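# Place the carton upright on the low platform

## Task

Set the carton down on the low platform so that no part of it sticks out past the platform's edge, with the same face on top that was on top at the beginning.

## Robot and tools

Robot: two six-joint arms, each ending in a five-finger hand. right_arm carries a right hand; left_arm carries a mirrored left hand. Arm bases: left_arm near (-0.056, +0.507, 0) m, right_arm near (+0.037, -0.447, 0) m. A post stands behind the arms and a camera stand sits between and just behind the bases; do not strike them. Loose objects may occasionally get a small shove from outside.

Frame: all positions, orientations and velocities in results use the scene frame. Its origin is at table height between the arms; +z is up, +x points out over the table, +y is toward left_arm. Image left/right does not match arm names. Printed hand positions may be off by a few cm.

Hand point: a point fixed to each palm, about 0.05 m in front of it and 0.15 m from the wrist flange. Its local +z runs along the straightened fingers (fingertips 0.06-0.07 m beyond it), +y comes out of the palm, +x runs across the palm away from the thumb on the right hand and toward the thumb on the left hand. A bracket on the little-finger side of the wrist can collide with things. With fingers level, the wrist may hang below the hand point and reach the table first.

The 28-number row (every value from -1 to 1, always all 28 even if one arm moves): left_arm dx, dy, dz, rx, ry, rz; left hand little, ring, middle, index, thumb_bend, thumb_turn, force_limit, speed; then the same fourteen for right_arm and its hand. Pose numbers are offsets, not poses: they are measured from that arm's Hand target at the start of the action (or move), along scene-frame axes, with 1.0 meaning 0.6 m of travel or 180 degrees of turn. rx, ry, rz form one rotation vector, turning about the Hand target's position. Sending all six pose zeros asks nothing new of an arm. Finger numbers are absolute targets: -1 open/straight, +1 curled; thumb_turn -1 beside the palm, +1 opposite the fingers. force_limit maps -1..+1 to roughly 0..10 N at the fingertip (0..15 N for the two thumb motors); speed runs from nearly stopped at -1 to full at +0.48 and above. To keep a hand unchanged, repeat the eight hand numbers last actually sent to it (if none yet, send its hand_measured six values plus its hand_force_limit and hand_speed). For a soft grip use speed around -0.94 or lower. The thumb opposed to the fingers wraps objects about 0.035-0.065 m thick.

Tools:
- execute_actions(actions, cameras): actions is a list of actions; each action is a table of 1 to 15 rows, each row one 1/30 s step; a short table repeats its final row up to 15 steps. Every row in an action counts from the same start pose. An empty list returns state plus all cameras.
- move(target, speed, blend, stop_force, zero, blocking, cameras): drives each hand point in a straight line toward the pose given by one row, or by a list of up to 15 rows, all offsets counted from the current Hand targets. speed is m/s (0.002-3.6, default 0.25; turns limited to twice that in rad/s), one value or one per target. blend is a corner radius in m (0 = stop at each target). stop_force (3-120 N, both arms) ends an arm's path when its wrist sensor feels that much push against the motion; zero (default true) rezeros first. blocking=false returns early and cannot be combined with stop_force. Everything ends after 10 s at most. Paths do not avoid obstacles or the other arm.
- wait(seconds): lets time pass, 0-3600 s.
- stop(): brakes a running move.
- zoom_image(camera, region): enlarges [x0, y0, x1, y1] pixels (at most 504x504) of the newest image from cam_high, cam_low, cam_left_wrist or cam_right_wrist (each 672x504).
- show_instructions(): shows the reference image pages.
- zero_wrist_force(arm): rezeros left_arm or right_arm force sensor.
- finished_scene(scene): ends the scene irreversibly; the carton must stay correctly placed afterward.

Results: each arm's end_effector_position (m), end_effector_quat_wxyz, velocities, Hand target (the next offsets' origin, the last commanded pose after clipping), joint positions and torques, Wrist force/torque in the hand's own axes, and per-finger hand_measured, hand_stopped_by (moving, target, force, stalled, fault) and hand_load_n (push opening the finger; a dropped object shows as load near 0). A move adds a 'move:' line such as done, off_target, moving, held or fault, with limits like paced or held. The commanded orientation is clipped to 32 degrees from the measured one per step; an arm often settles short of its Hand target.

Avoid: pushing past firm contact (arms are stiff; about 150 N outside force or joint load limits trigger a 10 s fault stop), fast contacts, bringing the wrist near its own base axis, arms touching each other, dropping or releasing a moving carton, squeezing fingers too hard, and letting anything leave the table. Long stretched holds heat motors (MOTOR HOT at 70 °C, forced stop at 85 °C).

Each tool is called after "Call:" as name([rows], argument=value, ...), one row to a line, values as JSON.

Reference images:

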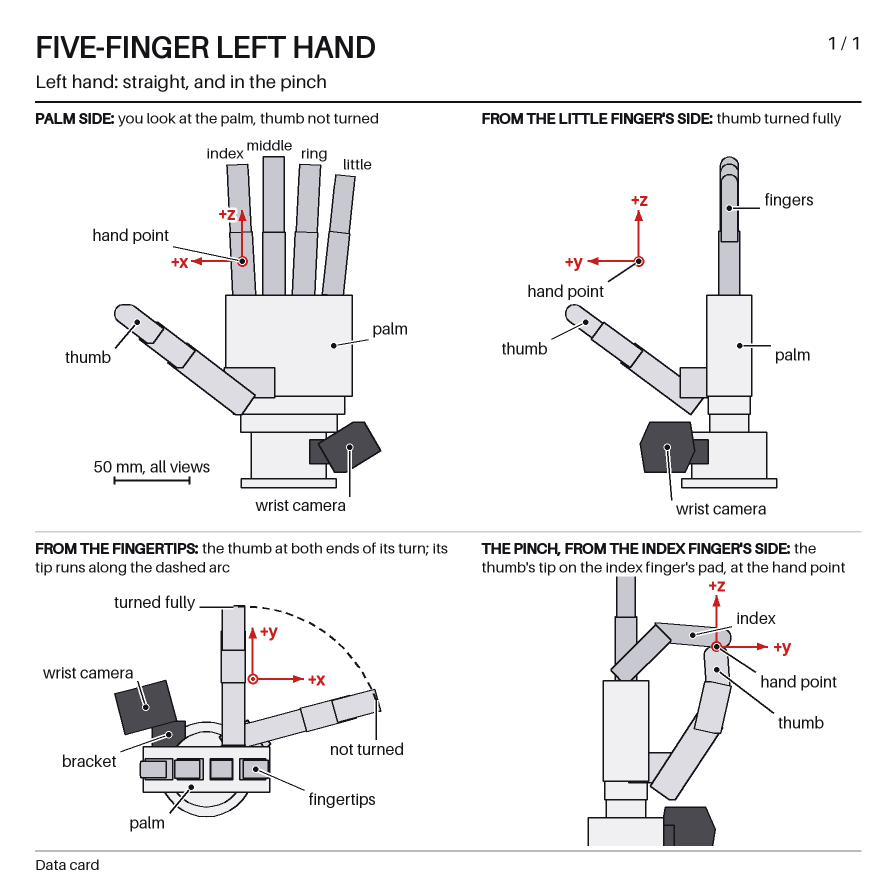

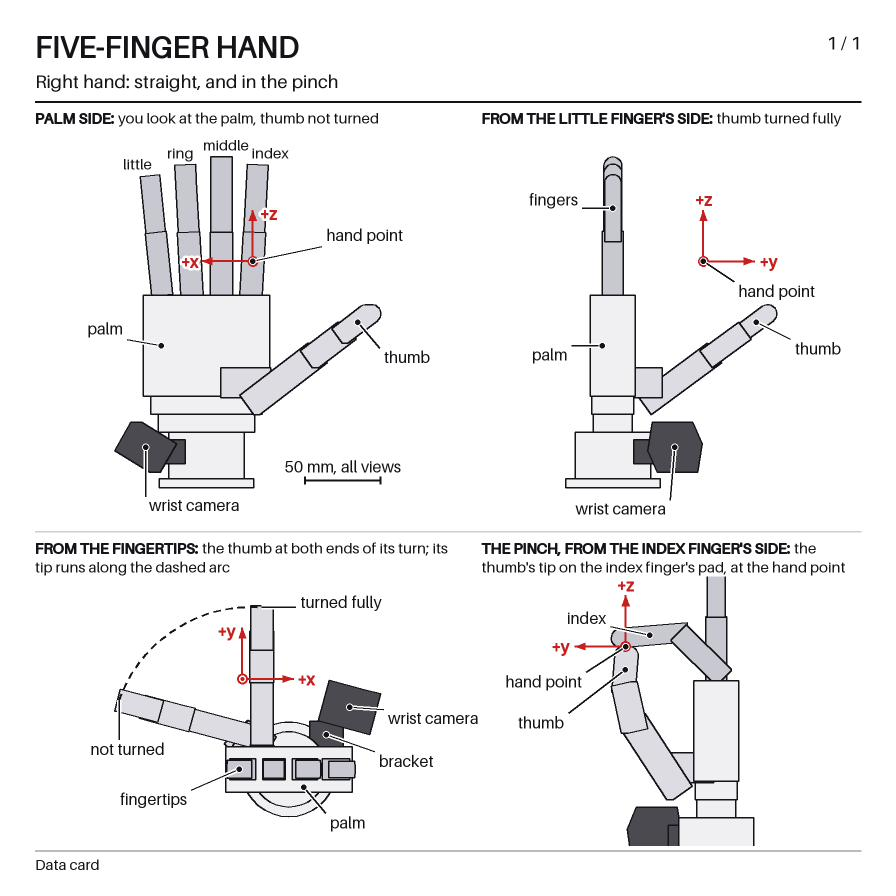

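## Session

Call:
execute_actions(actions=[])

Scene clock: 0.00 s.
left_arm: end_effector_position=(+0.5942, +0.0993, +0.3851) hand_measured=(-1.000, -1.000, -1.000, -1.000, -1.000, -1.000) hand_load_n=(+0.0, +0.0, +0.0, +0.0, +0.0, +0.0) hand_stopped_by=(target, target, target, target, target, target) hand_force_limit=0.00 hand_speed=-0.80 end_effector_quat_wxyz=(+0.189, +0.548, +0.515, -0.631) | right_arm: end_effector_position=(+0.6520, -0.4895, +0.1964) hand_measured=(-1.000, -1.000, -1.000, -1.000, -1.000, -1.000) hand_load_n=(+0.0, +0.0, +0.0, +0.0, +0.0, +0.0) hand_stopped_by=(target, target, target, target, target, target) hand_force_limit=0.00 hand_speed=-0.80 end_effector_quat_wxyz=(+0.152, -0.099, +0.969, -0.168)
Joint positions: left_arm=[3.114 -2.698 -0.365 0.209 -0.481 0.85] | right_arm=[-0.355 -1.082 1.241 0.987 1.748 -2.136]
Joint velocities: within noise
Joint torques (N m): no reading
Wrist force (N): no reading
Wrist torque (N m): no reading
Wrist force, peak (N): no reading
Hand target: left_arm +0.5942, +0.0993, +0.3851; +0.189, +0.548, +0.515, -0.631 | right_arm +0.6520, -0.4895, +0.1964; +0.152, -0.099, +0.969, -0.168

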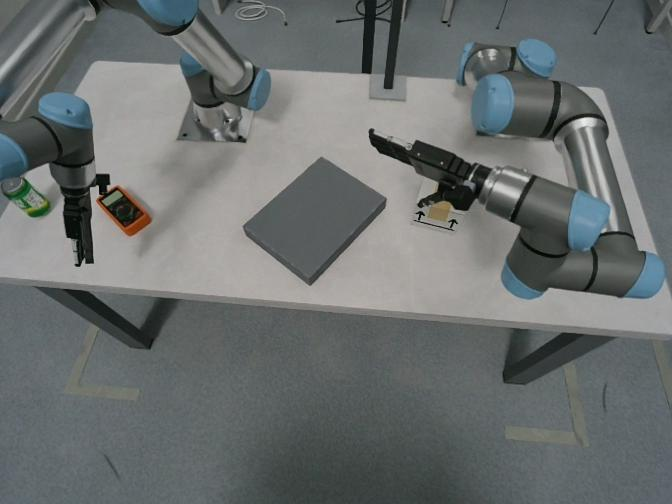

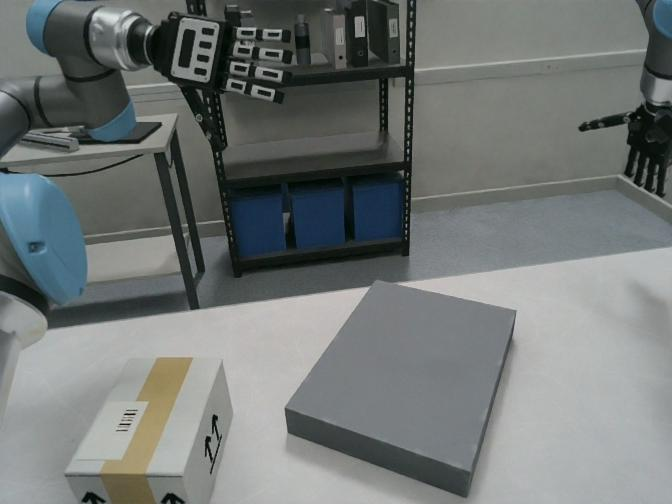

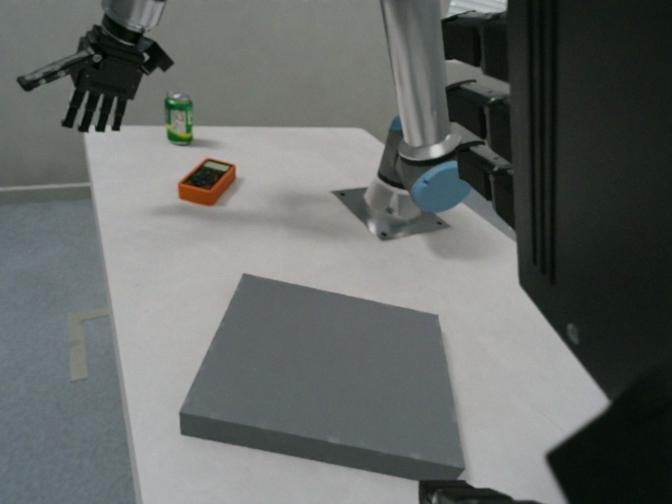

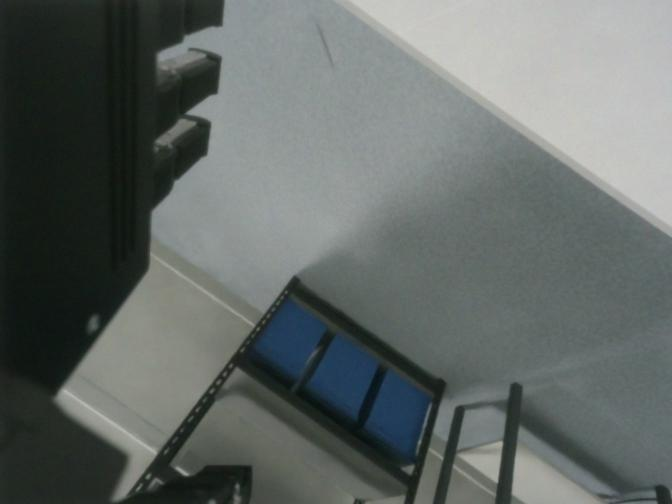

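Call:
zoom_image(camera="cam_low", region=[0, 300, 300, 504])

Call:
zoom_image(camera="cam_high", region=[360, 120, 520, 240])

Scaled by 1.680 from the camera's image (finer frame: 960x720).

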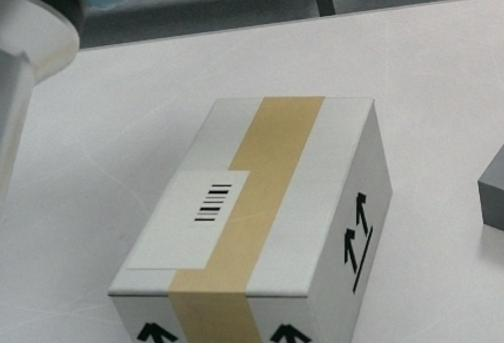

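Scaled by 3.150 from the camera's image (finer frame: 960x720).

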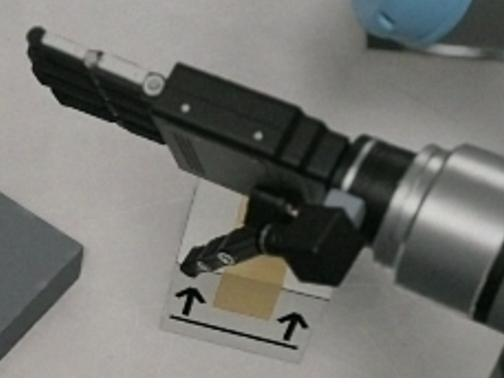

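Call:
move(target=[-0.324, 0.535, 0.14, 0.0327, -0.5348, -0.3702, -1, -1, -1, -1, -1, -1, 0.0, -0.8, 0, 0, 0, 0, 0, 0, -1, -1, -1, -1, -1, -1, 0.0, -0.8], speed=0.2, cameras=["all"])

Scene clock: 15.00 s.
left_arm: end_effector_position=(+0.3998, +0.4203, +0.4691) hand_measured=(-1.000, -1.000, -1.000, -1.000, -1.000, -1.000) hand_load_n=(+0.0, +0.0, +0.0, +0.0, +0.0, +0.0) hand_stopped_by=(target, target, target, target, target, target) hand_force_limit=0.00 hand_speed=-0.80 end_effector_quat_wxyz=(+0.130, +0.986, -0.103, -0.014) | right_arm: end_effector_position=(+0.6520, -0.4895, +0.1964) hand_measured=(-1.000, -1.000, -1.000, -1.000, -1.000, -1.000) hand_load_n=(+0.0, +0.0, +0.0, +0.0, +0.0, +0.0) hand_stopped_by=(target, target, target, target, target, target) hand_force_limit=0.00 hand_speed=-0.80 end_effector_quat_wxyz=(+0.152, -0.099, +0.969, -0.168)
Joint positions: left_arm=[3.562 -1.956 -0.866 1.101 -1.356 2.181] | right_arm=[-0.355 -1.082 1.241 0.987 1.748 -2.136]
Joint torques (N m): left_arm=[1.7 40.41 18.23 -1.34 -1.33 1.34] | right_arm=[0.4 -38.28 -16.61 1.38 0.32 0.1]
Wrist force (N): left_arm=[2.3 -1.1 -0.6] | right_arm=[0.0 0.0 -0.1]
Wrist torque (N m): left_arm=[0.05 -0.32 0.38] | right_arm=[0.00 0.00 0.00]
Wrist force, peak (N): left_arm=[2.4 -1.2 -0.9] | right_arm=[0.3 -0.1 0.2]
Hand target: left_arm +0.3998, +0.4203, +0.4691; +0.129, +0.986, -0.103, -0.014 | right_arm +0.6520, -0.4895, +0.1964; +0.152, -0.099, +0.969, -0.168
Off the commanded pose: left_arm 0.000 m, 0 deg | right_arm 0.000 m, 0 deg.
move: done
cam_left_wrist: T_world_to_cam=[[0.45036, 0.8581, -0.24664, -0.42718], [0.8083, -0.27452, 0.52085, -0.45259], [0.37924, -0.43393, -0.81724, 0.52866]] pos_world=[0.35773, 0.47173, 0.56241]

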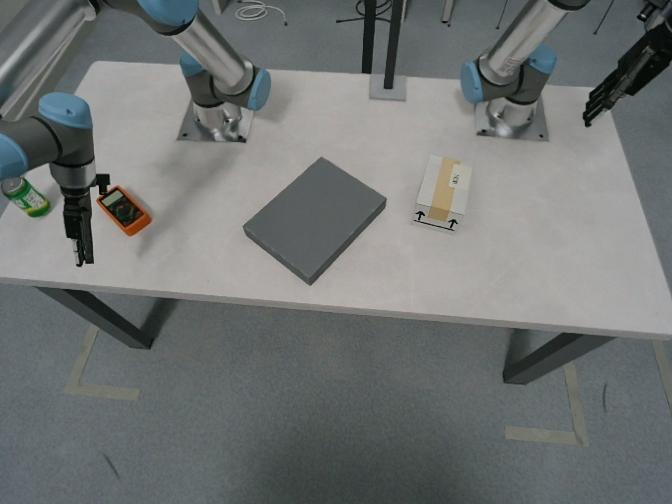

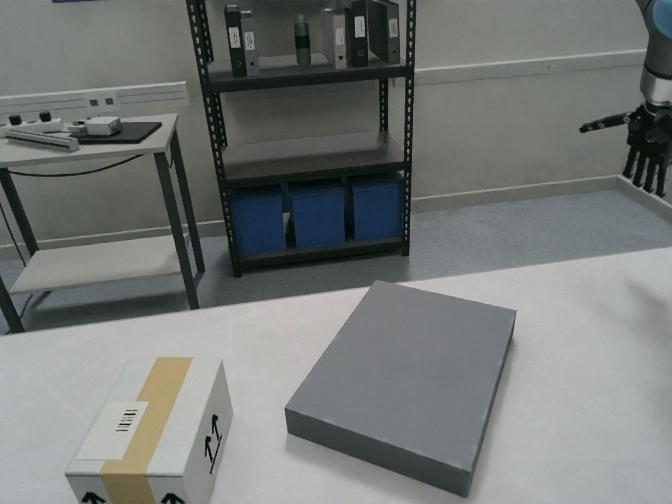

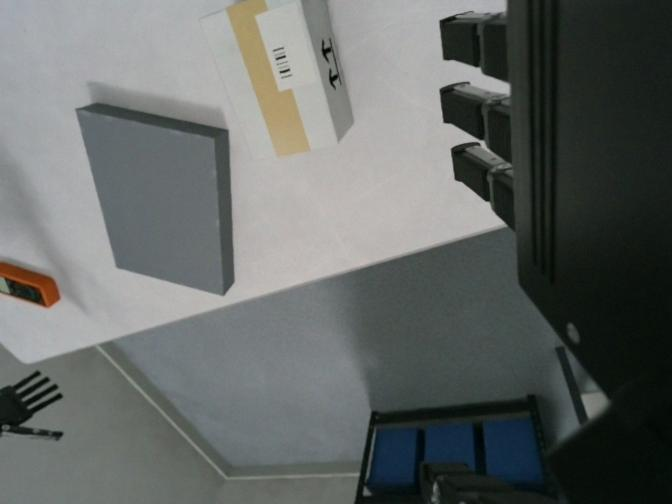

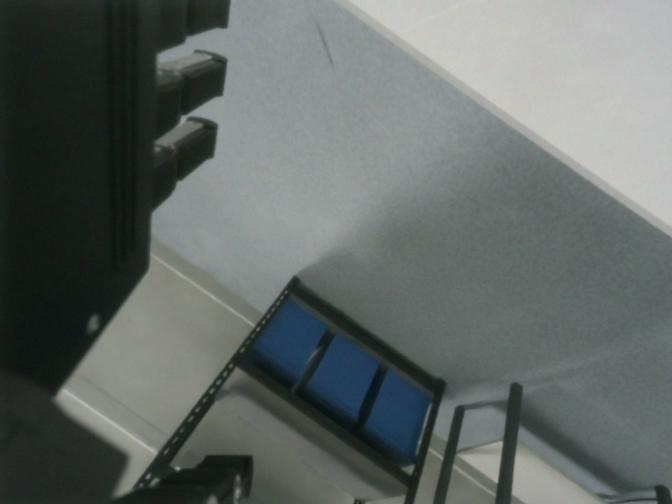

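Call:
zoom_image(camera="cam_high", region=[390, 140, 500, 250])

Call:
zoom_image(camera="cam_high", region=[230, 140, 400, 300])

Call:
zoom_image(camera="cam_low", region=[40, 330, 260, 504])

Call:
zoom_image(camera="cam_low", region=[270, 270, 530, 504])

Call:
zoom_image(camera="cam_left_wrist", region=[60, 0, 380, 310])

Scaled by 4.582 from the camera's image (finer frame: 960x720).

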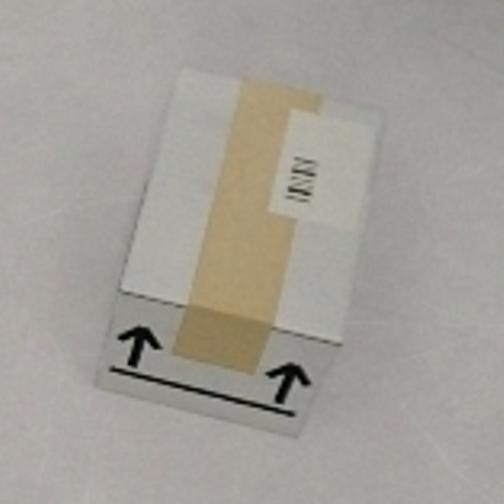

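Scaled by 2.965 from the camera's image (finer frame: 960x720).

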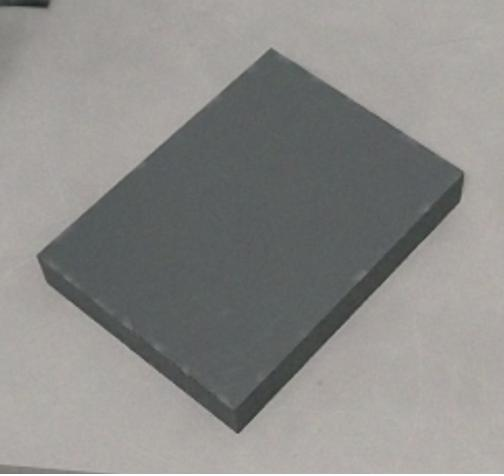

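Scaled by 2.291 from the camera's image (finer frame: 960x720).

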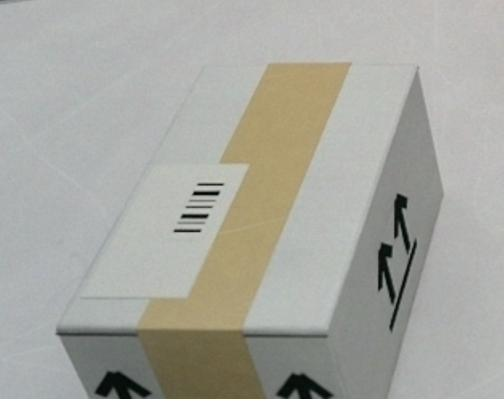

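Scaled by 1.938 from the camera's image (finer frame: 960x720).

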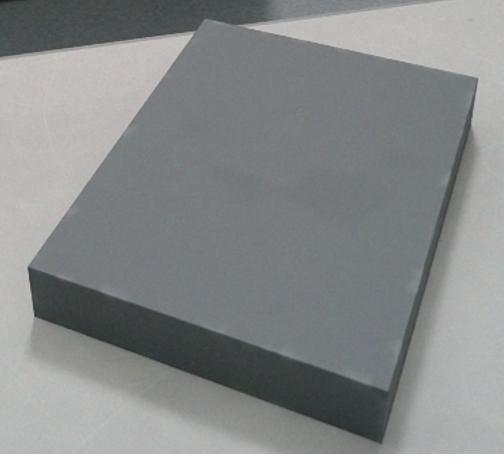

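Scaled by 1.575 from the camera's image (finer frame: 960x720).

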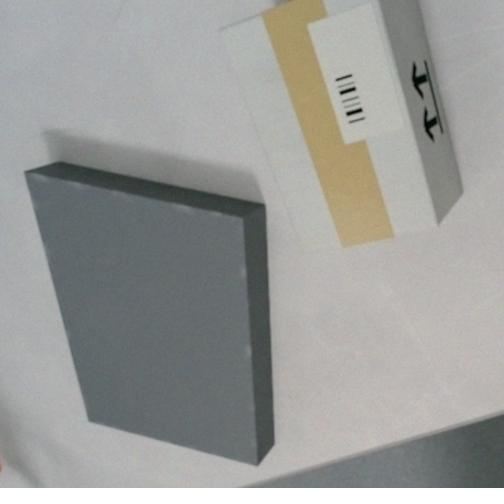

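Call:
move(target=[-0.0163, -0.1472, -0.3485, 0.0162, -0.0038, -0.0056, -1, -1, -1, -1, -1, -1, 0.0, -0.8, -0.253, 0.567, 0.273, 0.1859, 0.0848, -0.1233, -1, -1, -1, -1, -1, -1, 0.0, -0.8], speed=0.25, cameras=["all"])

Scene clock: 21.67 s.
left_arm: end_effector_position=(+0.3900, +0.3320, +0.2600) hand_measured=(-1.000, -1.000, -1.000, -1.000, -1.000, -1.000) hand_load_n=(+0.0, +0.0, +0.0, +0.0, +0.0, +0.0) hand_stopped_by=(target, target, target, target, target, target) hand_force_limit=0.00 hand_speed=-0.80 end_effector_quat_wxyz=(+0.104, +0.988, -0.112, -0.012) | right_arm: end_effector_position=(+0.5003, -0.1494, +0.3602) hand_measured=(-1.000, -1.000, -1.000, -1.000, -1.000, -1.000) hand_load_n=(+0.0, +0.0, +0.0, +0.0, +0.0, +0.0) hand_stopped_by=(target, target, target, target, target, target) hand_force_limit=0.00 hand_speed=-0.80 end_effector_quat_wxyz=(+0.012, +0.113, +0.988, +0.104)
Joint positions: left_arm=[3.345 -1.907 -1.44 1.695 -1.378 1.973] | right_arm=[0.119 -1.231 1.135 1.588 1.376 -1.186]
Joint torques (N m): left_arm=[2.26 42.75 11.83 -0.96 1.64 -0.02] | right_arm=[8.42 -20.34 -15.74 2.61 -1.66 1.2]
Wrist force (N): left_arm=[2.2 -1.2 -0.8] | right_arm=[0.2 -0.6 0.2]
Wrist torque (N m): left_arm=[0.05 -0.30 0.21] | right_arm=[-0.15 -0.01 0.03]
Wrist force, peak (N): left_arm=[2.2 -1.6 -1.9] | right_arm=[-0.2 -1.6 1.6]
Hand target: left_arm +0.3900, +0.3320, +0.2600; +0.104, +0.988, -0.112, -0.012 | right_arm +0.5002, -0.1493, +0.3602; +0.012, +0.113, +0.988, +0.104
Off the commanded pose: left_arm 0.000 m, 0 deg | right_arm 0.000 m, 0 deg.
move: done
cam_left_wrist: T_world_to_cam=[[0.46833, 0.86127, -0.19719, -0.41957], [0.79682, -0.31527, 0.51544, -0.34052], [0.38177, -0.39852, -0.83393, 0.31478]] pos_world=[0.34766, 0.37945, 0.35528]
cam_right_wrist: T_world_to_cam=[[-0.05338, 0.98047, 0.18929, 0.11028], [0.80621, -0.06954, 0.58753, -0.62788], [0.58922, 0.18397, -0.78675, 0.13458]] pos_world=[0.43279, -0.17655, 0.4539]

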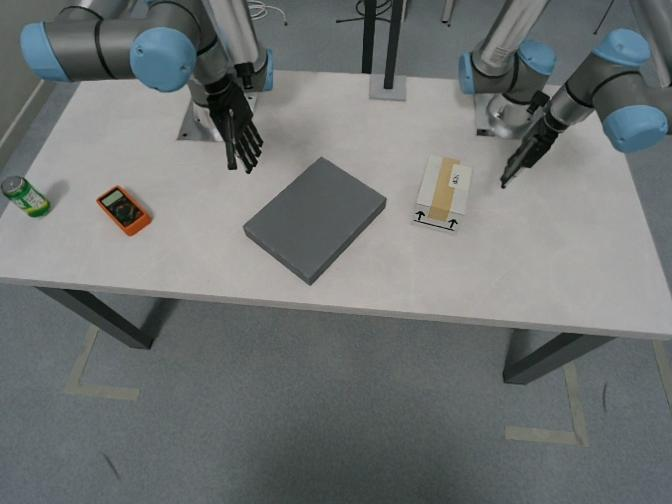

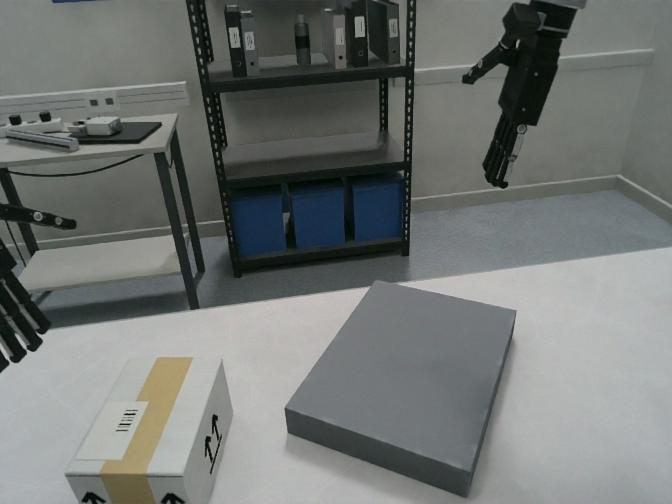

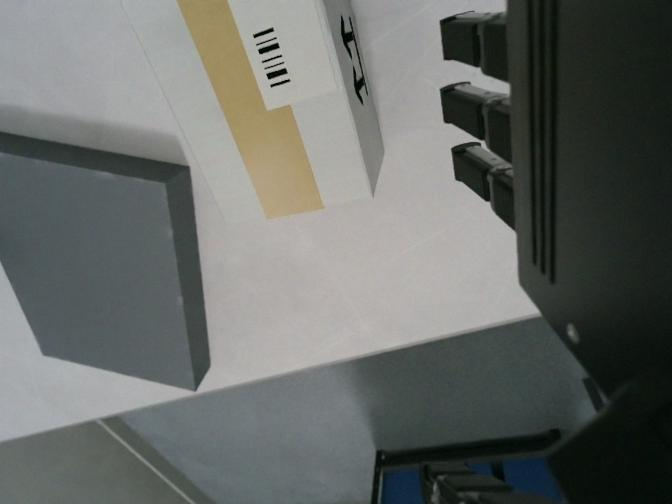

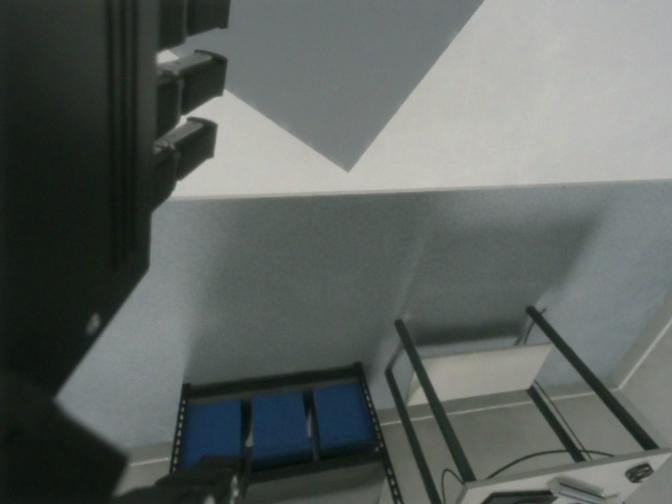

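Call:
move(target=[0,0,0,0,0,0, -1, -1, -1, -1, -1, -1, 0.0, -0.8, -0.2437, 0.5422, -0.167, 0,0,0, -1, -1, -1, -1, -1, -1, 0.0, -0.8], speed=0.25, cameras=["all"])

Scene clock: 23.93 s.
left_arm: end_effector_position=(+0.3900, +0.3320, +0.2600) hand_measured=(-1.000, -1.000, -1.000, -1.000, -1.000, -1.000) hand_load_n=(+0.0, +0.0, +0.0, +0.0, +0.0, +0.0) hand_stopped_by=(target, target, target, target, target, target) hand_force_limit=0.00 hand_speed=-0.80 end_effector_quat_wxyz=(+0.104, +0.988, -0.112, -0.012) | right_arm: end_effector_position=(+0.3540, +0.1759, +0.2601) hand_measured=(-1.000, -1.000, -1.000, -1.000, -1.000, -1.000) hand_load_n=(+0.0, +0.0, +0.0, +0.0, +0.0, +0.0) hand_stopped_by=(target, target, target, target, target, target) hand_force_limit=0.00 hand_speed=-0.80 end_effector_quat_wxyz=(+0.012, +0.113, +0.988, +0.104)
Joint positions: left_arm=[3.345 -1.907 -1.44 1.695 -1.378 1.973] | right_arm=[0.844 -0.868 0.806 1.446 1.477 -0.459]
Joint torques (N m): left_arm=[6.89 42.73 11.27 -0.98 1.81 -1.24] | right_arm=[9.5 -33.38 -21.83 0.49 -1.77 1.62]
Wrist force (N): left_arm=[2.2 -1.3 -0.8] | right_arm=[0.2 -0.6 0.0]
Wrist torque (N m): left_arm=[0.04 -0.30 0.22] | right_arm=[-0.12 -0.01 0.08]
Wrist force, peak (N): left_arm=[2.6 -1.1 -0.9] | right_arm=[-1.0 -2.1 -0.9]
Hand target: left_arm +0.3900, +0.3320, +0.2600; +0.104, +0.988, -0.112, -0.012 | right_arm +0.3540, +0.1760, +0.2600; +0.012, +0.113, +0.988, +0.104
Off the commanded pose: left_arm 0.000 m, 0 deg | right_arm 0.000 m, 0 deg.
move: done
cam_left_wrist: T_world_to_cam=[[0.46825, 0.86131, -0.19721, -0.41947], [0.79681, -0.31515, 0.51553, -0.34063], [0.38188, -0.39854, -0.83387, 0.31468]] pos_world=[0.34766, 0.37935, 0.35528]
cam_right_wrist: T_world_to_cam=[[-0.05348, 0.98043, 0.18946, -0.19753], [0.80626, -0.06954, 0.58745, -0.42843], [0.58913, 0.18417, -0.78677, 0.0821]] pos_world=[0.28649, 0.14875, 0.3537]

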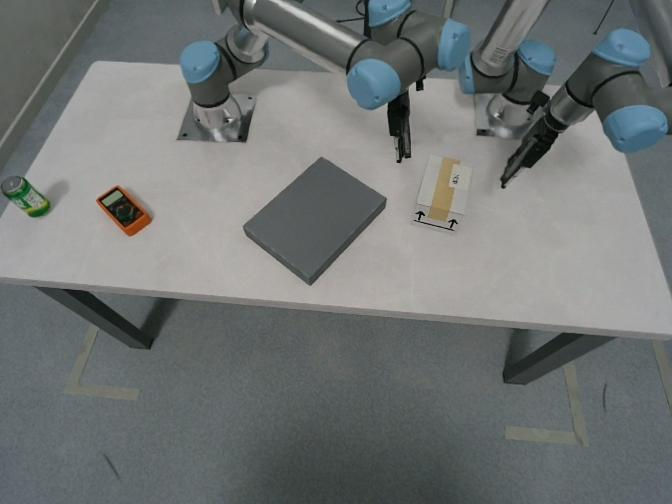

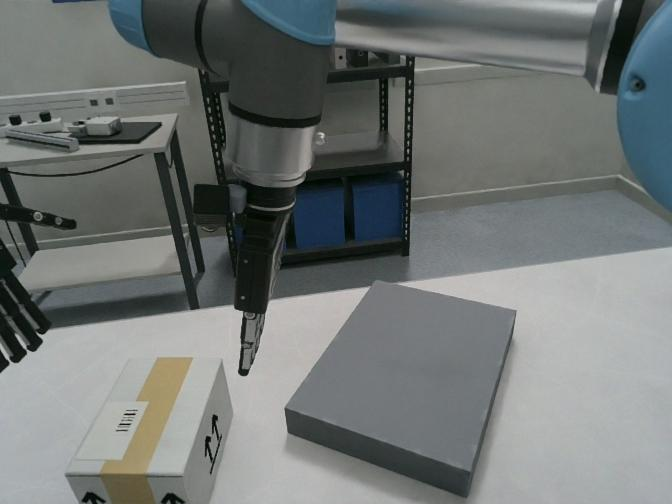

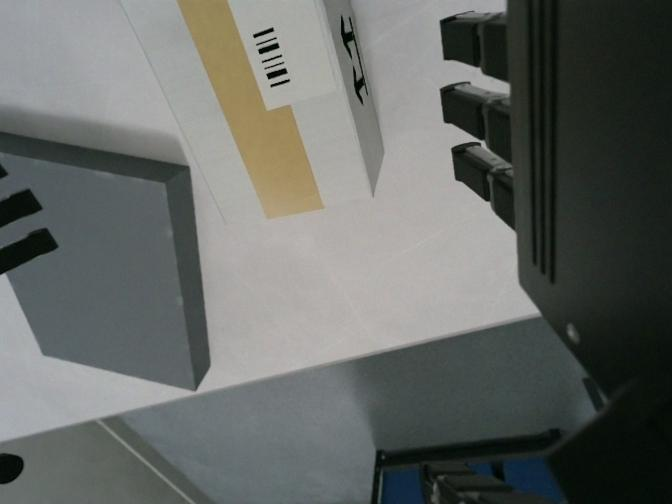

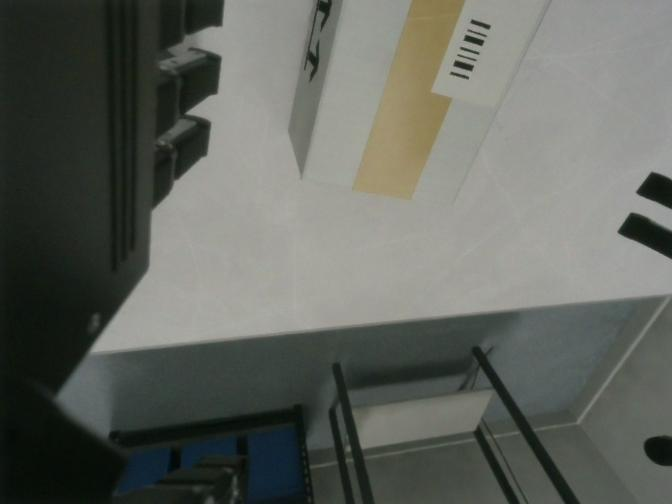

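Call:
zoom_image(camera="cam_left_wrist", region=[110, 0, 410, 240])

Call:
zoom_image(camera="cam_right_wrist", region=[260, 0, 560, 240])

Call:
zoom_image(camera="cam_low", region=[0, 240, 300, 504])

Call:
zoom_image(camera="cam_high", region=[370, 80, 570, 240])

Scaled by 1.680 from the camera's image (finer frame: 960x720).

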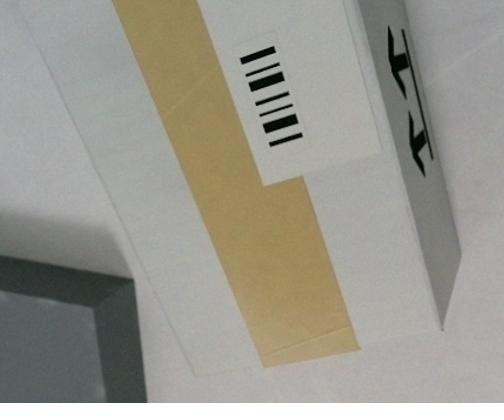

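Scaled by 1.680 from the camera's image (finer frame: 960x720).

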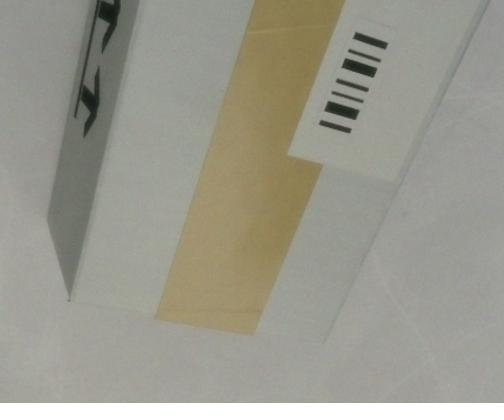

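Scaled by 1.680 from the camera's image (finer frame: 960x720).

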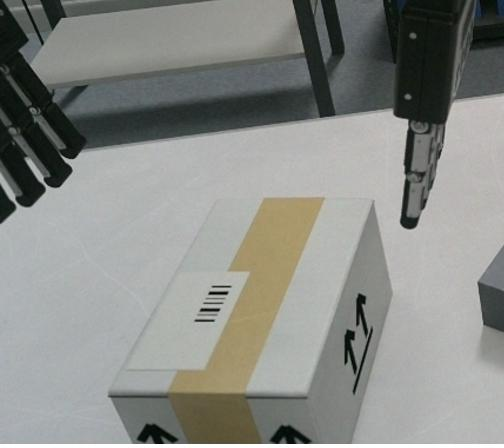

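Scaled by 2.520 from the camera's image (finer frame: 960x720).

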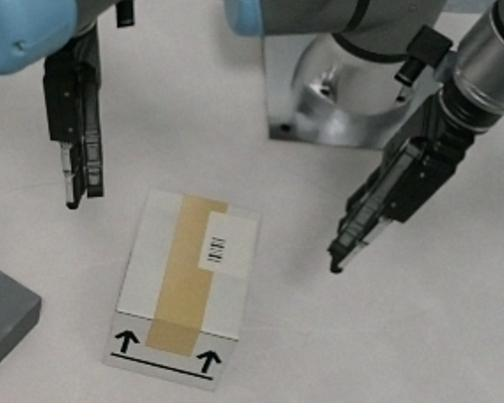

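Call:
move(target=[-0.004, -0.0293, -0.25, 0,0,0, -1, -1, -1, -1, -1, -1, 0.0, -0.8, 0.0177, 0.034, -0.25, 0,0,0, -1, -1, -1, -1, -1, -1, 0.0, -0.8], speed=0.12, cameras=["all"])

Scene clock: 28.17 s.
left_arm: end_effector_position=(+0.3876, +0.3144, +0.1101) hand_measured=(-1.000, -1.000, -1.000, -1.000, -1.000, -1.000) hand_load_n=(+0.0, +0.0, +0.0, +0.0, -0.5, +0.0) hand_stopped_by=(target, target, target, target, target, target) hand_force_limit=0.00 hand_speed=-0.80 end_effector_quat_wxyz=(+0.104, +0.988, -0.112, -0.012) | right_arm: end_effector_position=(+0.3645, +0.1964, +0.1100) hand_measured=(-1.000, -1.000, -1.000, -1.000, -1.000, -1.000) hand_load_n=(+0.0, +0.0, +0.0, +0.0, +0.0, +0.0) hand_stopped_by=(target, target, target, target, target, target) hand_force_limit=0.00 hand_speed=-0.80 end_effector_quat_wxyz=(+0.012, +0.113, +0.988, +0.104)
Joint positions: left_arm=[3.304 -2.039 -1.66 2.054 -1.375 1.932] | right_arm=[0.853 -0.757 0.997 1.143 1.478 -0.451]
Joint torques (N m): left_arm=[6.12 36.68 15.76 -1.21 1.47 1.34] | right_arm=[2.99 -54.46 -18.57 1.3 1.05 0.38]
Wrist force (N): left_arm=[2.4 -0.9 -0.6] | right_arm=[0.2 -0.4 0.1]
Wrist torque (N m): left_arm=[0.09 -0.33 0.41] | right_arm=[-0.10 -0.01 -0.01]
Wrist force, peak (N): left_arm=[2.3 -0.7 -2.1] | right_arm=[0.3 -0.6 1.2]
Hand target: left_arm +0.3876, +0.3144, +0.1100; +0.104, +0.988, -0.112, -0.012 | right_arm +0.3646, +0.1964, +0.1100; +0.012, +0.113, +0.988, +0.104
Off the commanded pose: left_arm 0.000 m, 0 deg | right_arm 0.000 m, 0 deg.
move: done
cam_left_wrist: T_world_to_cam=[[0.46828, 0.86127, -0.19731, -0.43272], [0.79686, -0.31517, 0.51545, -0.26697], [0.38175, -0.3986, -0.8339, 0.18366]] pos_world=[0.34526, 0.36175, 0.20538]
cam_right_wrist: T_world_to_cam=[[-0.0534, 0.98048, 0.18925, -0.18864], [0.80642, -0.06943, 0.58726, -0.34746], [0.58893, 0.18397, -0.78696, -0.0458]] pos_world=[0.29709, 0.16925, 0.2037]

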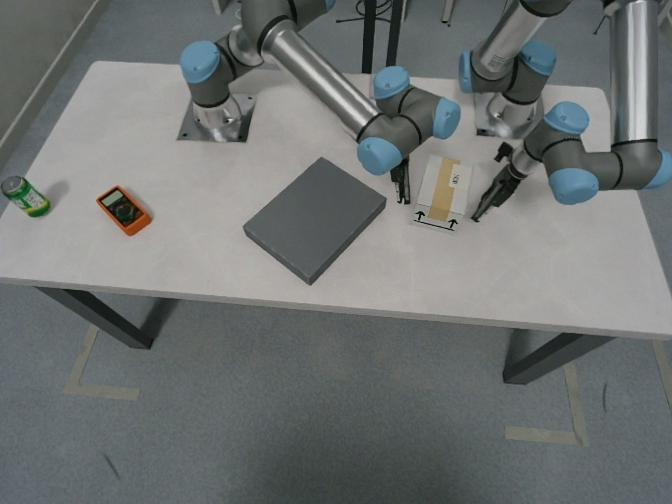

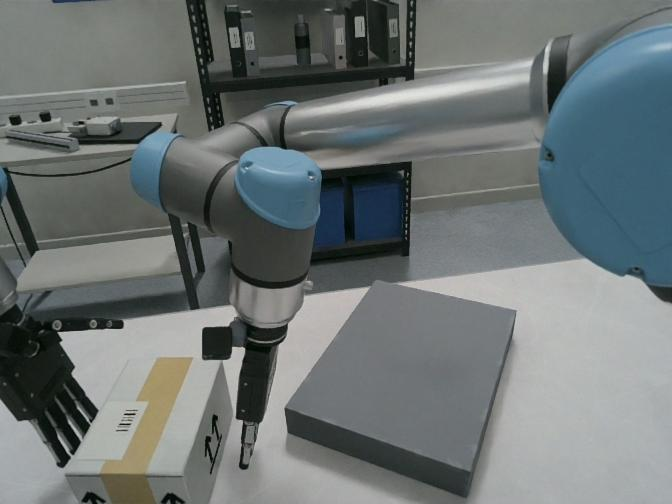

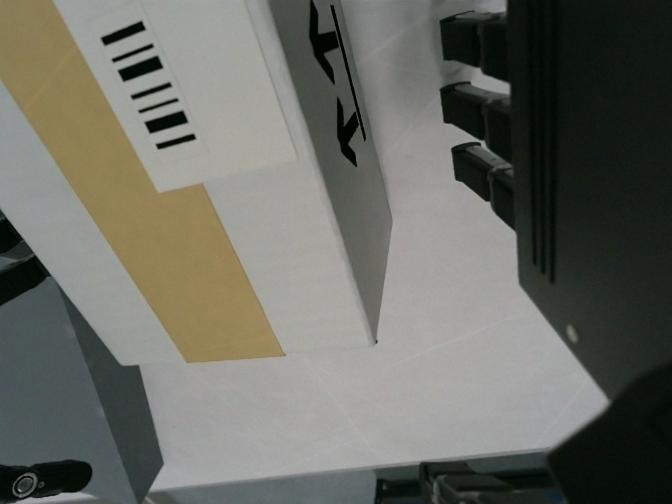

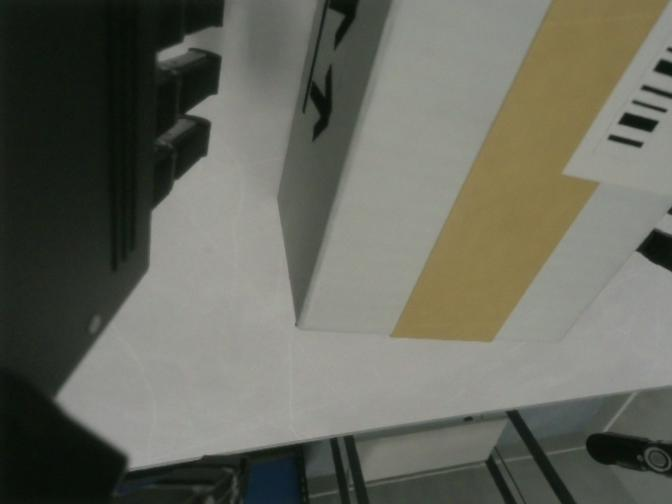

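Call:
zoom_image(camera="cam_high", region=[380, 130, 520, 240])

Call:
zoom_image(camera="cam_low", region=[0, 300, 300, 504])

Call:
zoom_image(camera="cam_left_wrist", region=[300, 0, 600, 360])

Call:
zoom_image(camera="cam_right_wrist", region=[140, 0, 440, 360])

Scaled by 3.600 from the camera's image (finer frame: 960x720).

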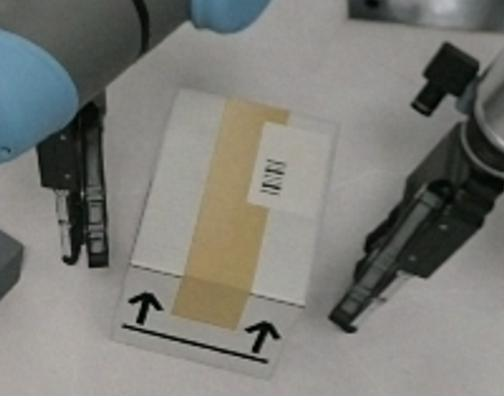

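Scaled by 1.680 from the camera's image (finer frame: 960x720).

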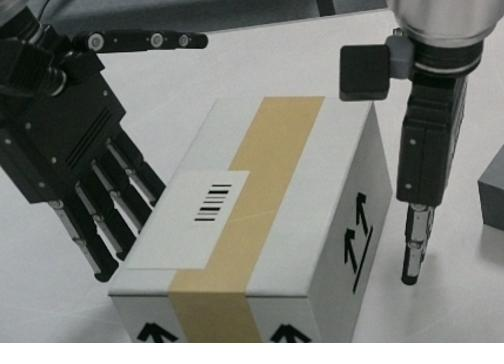

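Scaled by 1.400 from the camera's image (finer frame: 960x720).

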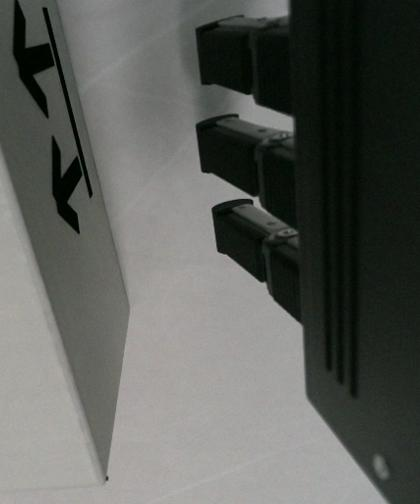

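Scaled by 1.400 from the camera's image (finer frame: 960x720).

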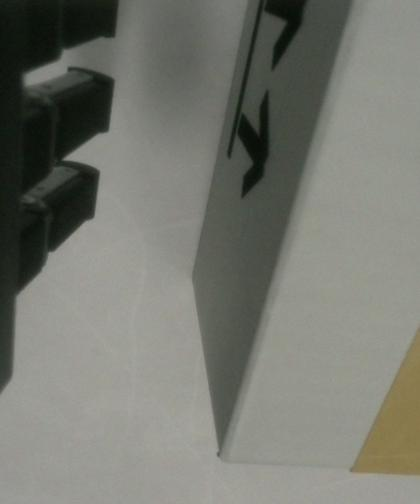

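Call:
move(target=[-0.0071, -0.0309, 0, 0,0,0, -1, -1, -1, -1, -1, -1, 0.0, -0.8, 0.0064, 0.0276, 0, 0,0,0, -1, -1, -1, -1, -1, -1, 0.0, -0.8], speed=0.04, stop_force=5, cameras=["all"])

Scene clock: 31.87 s.
left_arm: end_effector_position=(+0.3834, +0.2959, +0.1100) hand_measured=(-1.000, -1.000, -1.000, -1.000, -1.000, -1.000) hand_load_n=(+0.0, +0.0, +0.0, +0.0, +0.0, +0.0) hand_stopped_by=(target, target, target, target, target, target) hand_force_limit=0.00 hand_speed=-0.80 end_effector_quat_wxyz=(+0.104, +0.988, -0.112, -0.012) | right_arm: end_effector_position=(+0.3684, +0.2130, +0.1100) hand_measured=(-1.000, -1.000, -1.000, -1.000, -1.000, -1.000) hand_load_n=(+0.0, +0.0, +0.0, +0.0, +0.0, +0.5) hand_stopped_by=(target, target, target, target, target, target) hand_force_limit=0.00 hand_speed=-0.80 end_effector_quat_wxyz=(+0.012, +0.113, +0.988, +0.104)
Joint positions: left_arm=[3.262 -2.037 -1.661 2.061 -1.372 1.889] | right_arm=[0.865 -0.71 0.91 1.181 1.48 -0.439]
Joint torques (N m): left_arm=[7.59 30.2 21.55 -3.49 -1.17 -1.2] | right_arm=[-7.07 -61.16 -22.07 0.2 -0.66 -1.22]
Wrist force (N): left_arm=[2.2 -1.2 -1.0] | right_arm=[0.4 -0.4 -0.1]
Wrist torque (N m): left_arm=[0.06 -0.31 0.26] | right_arm=[-0.10 -0.04 0.00]
Wrist force, peak (N): left_arm=[2.5 -1.8 -0.8] | right_arm=[0.1 -0.8 -0.2]
Hand target: left_arm +0.3834, +0.2959, +0.1100; +0.104, +0.988, -0.112, -0.012 | right_arm +0.3684, +0.2130, +0.1100; +0.012, +0.113, +0.988, +0.104
Off the commanded pose: left_arm 0.000 m, 0 deg | right_arm 0.000 m, 0 deg.
move: done
cam_left_wrist: T_world_to_cam=[[0.46826, 0.8613, -0.1972, -0.41482], [0.7968, -0.31516, 0.51554, -0.26933], [0.38188, -0.39853, -0.83387, 0.17777]] pos_world=[0.34096, 0.34325, 0.20528]
cam_right_wrist: T_world_to_cam=[[-0.0534, 0.98045, 0.18938, -0.20463], [0.80634, -0.06954, 0.58735, -0.34943], [0.58903, 0.18407, -0.78687, -0.0512]] pos_world=[0.30099, 0.18575, 0.2037]

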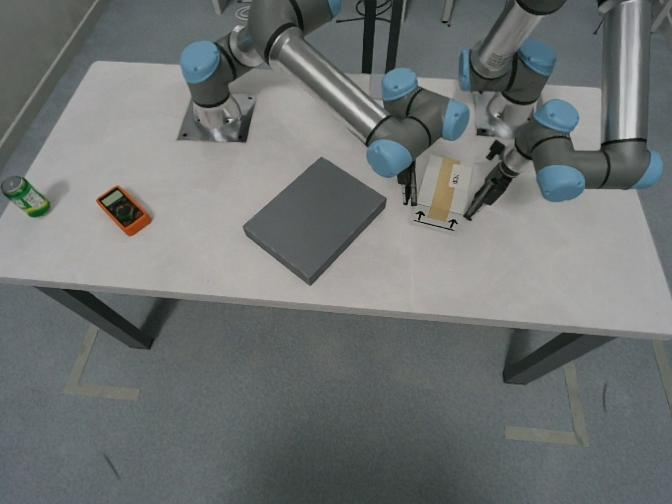

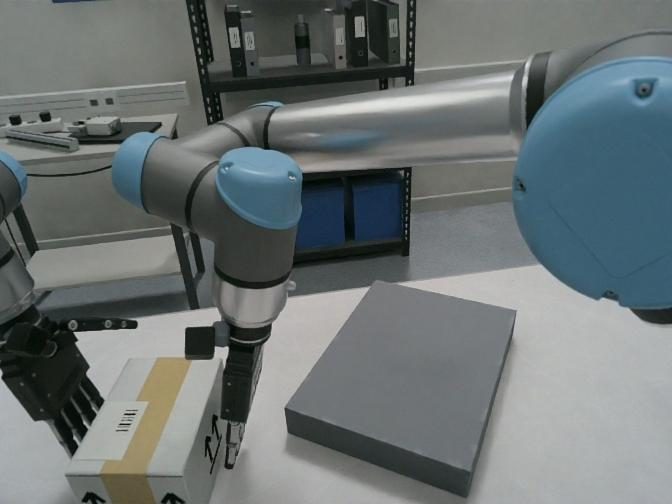

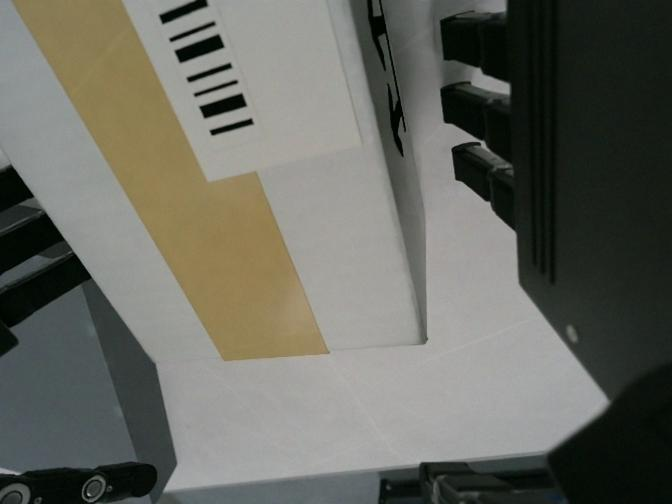

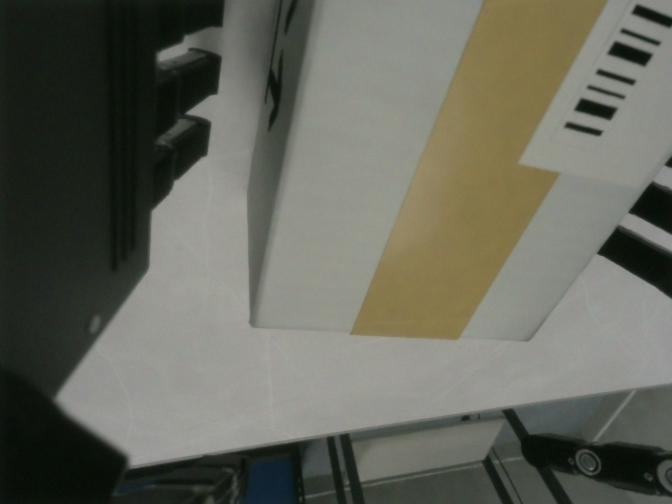

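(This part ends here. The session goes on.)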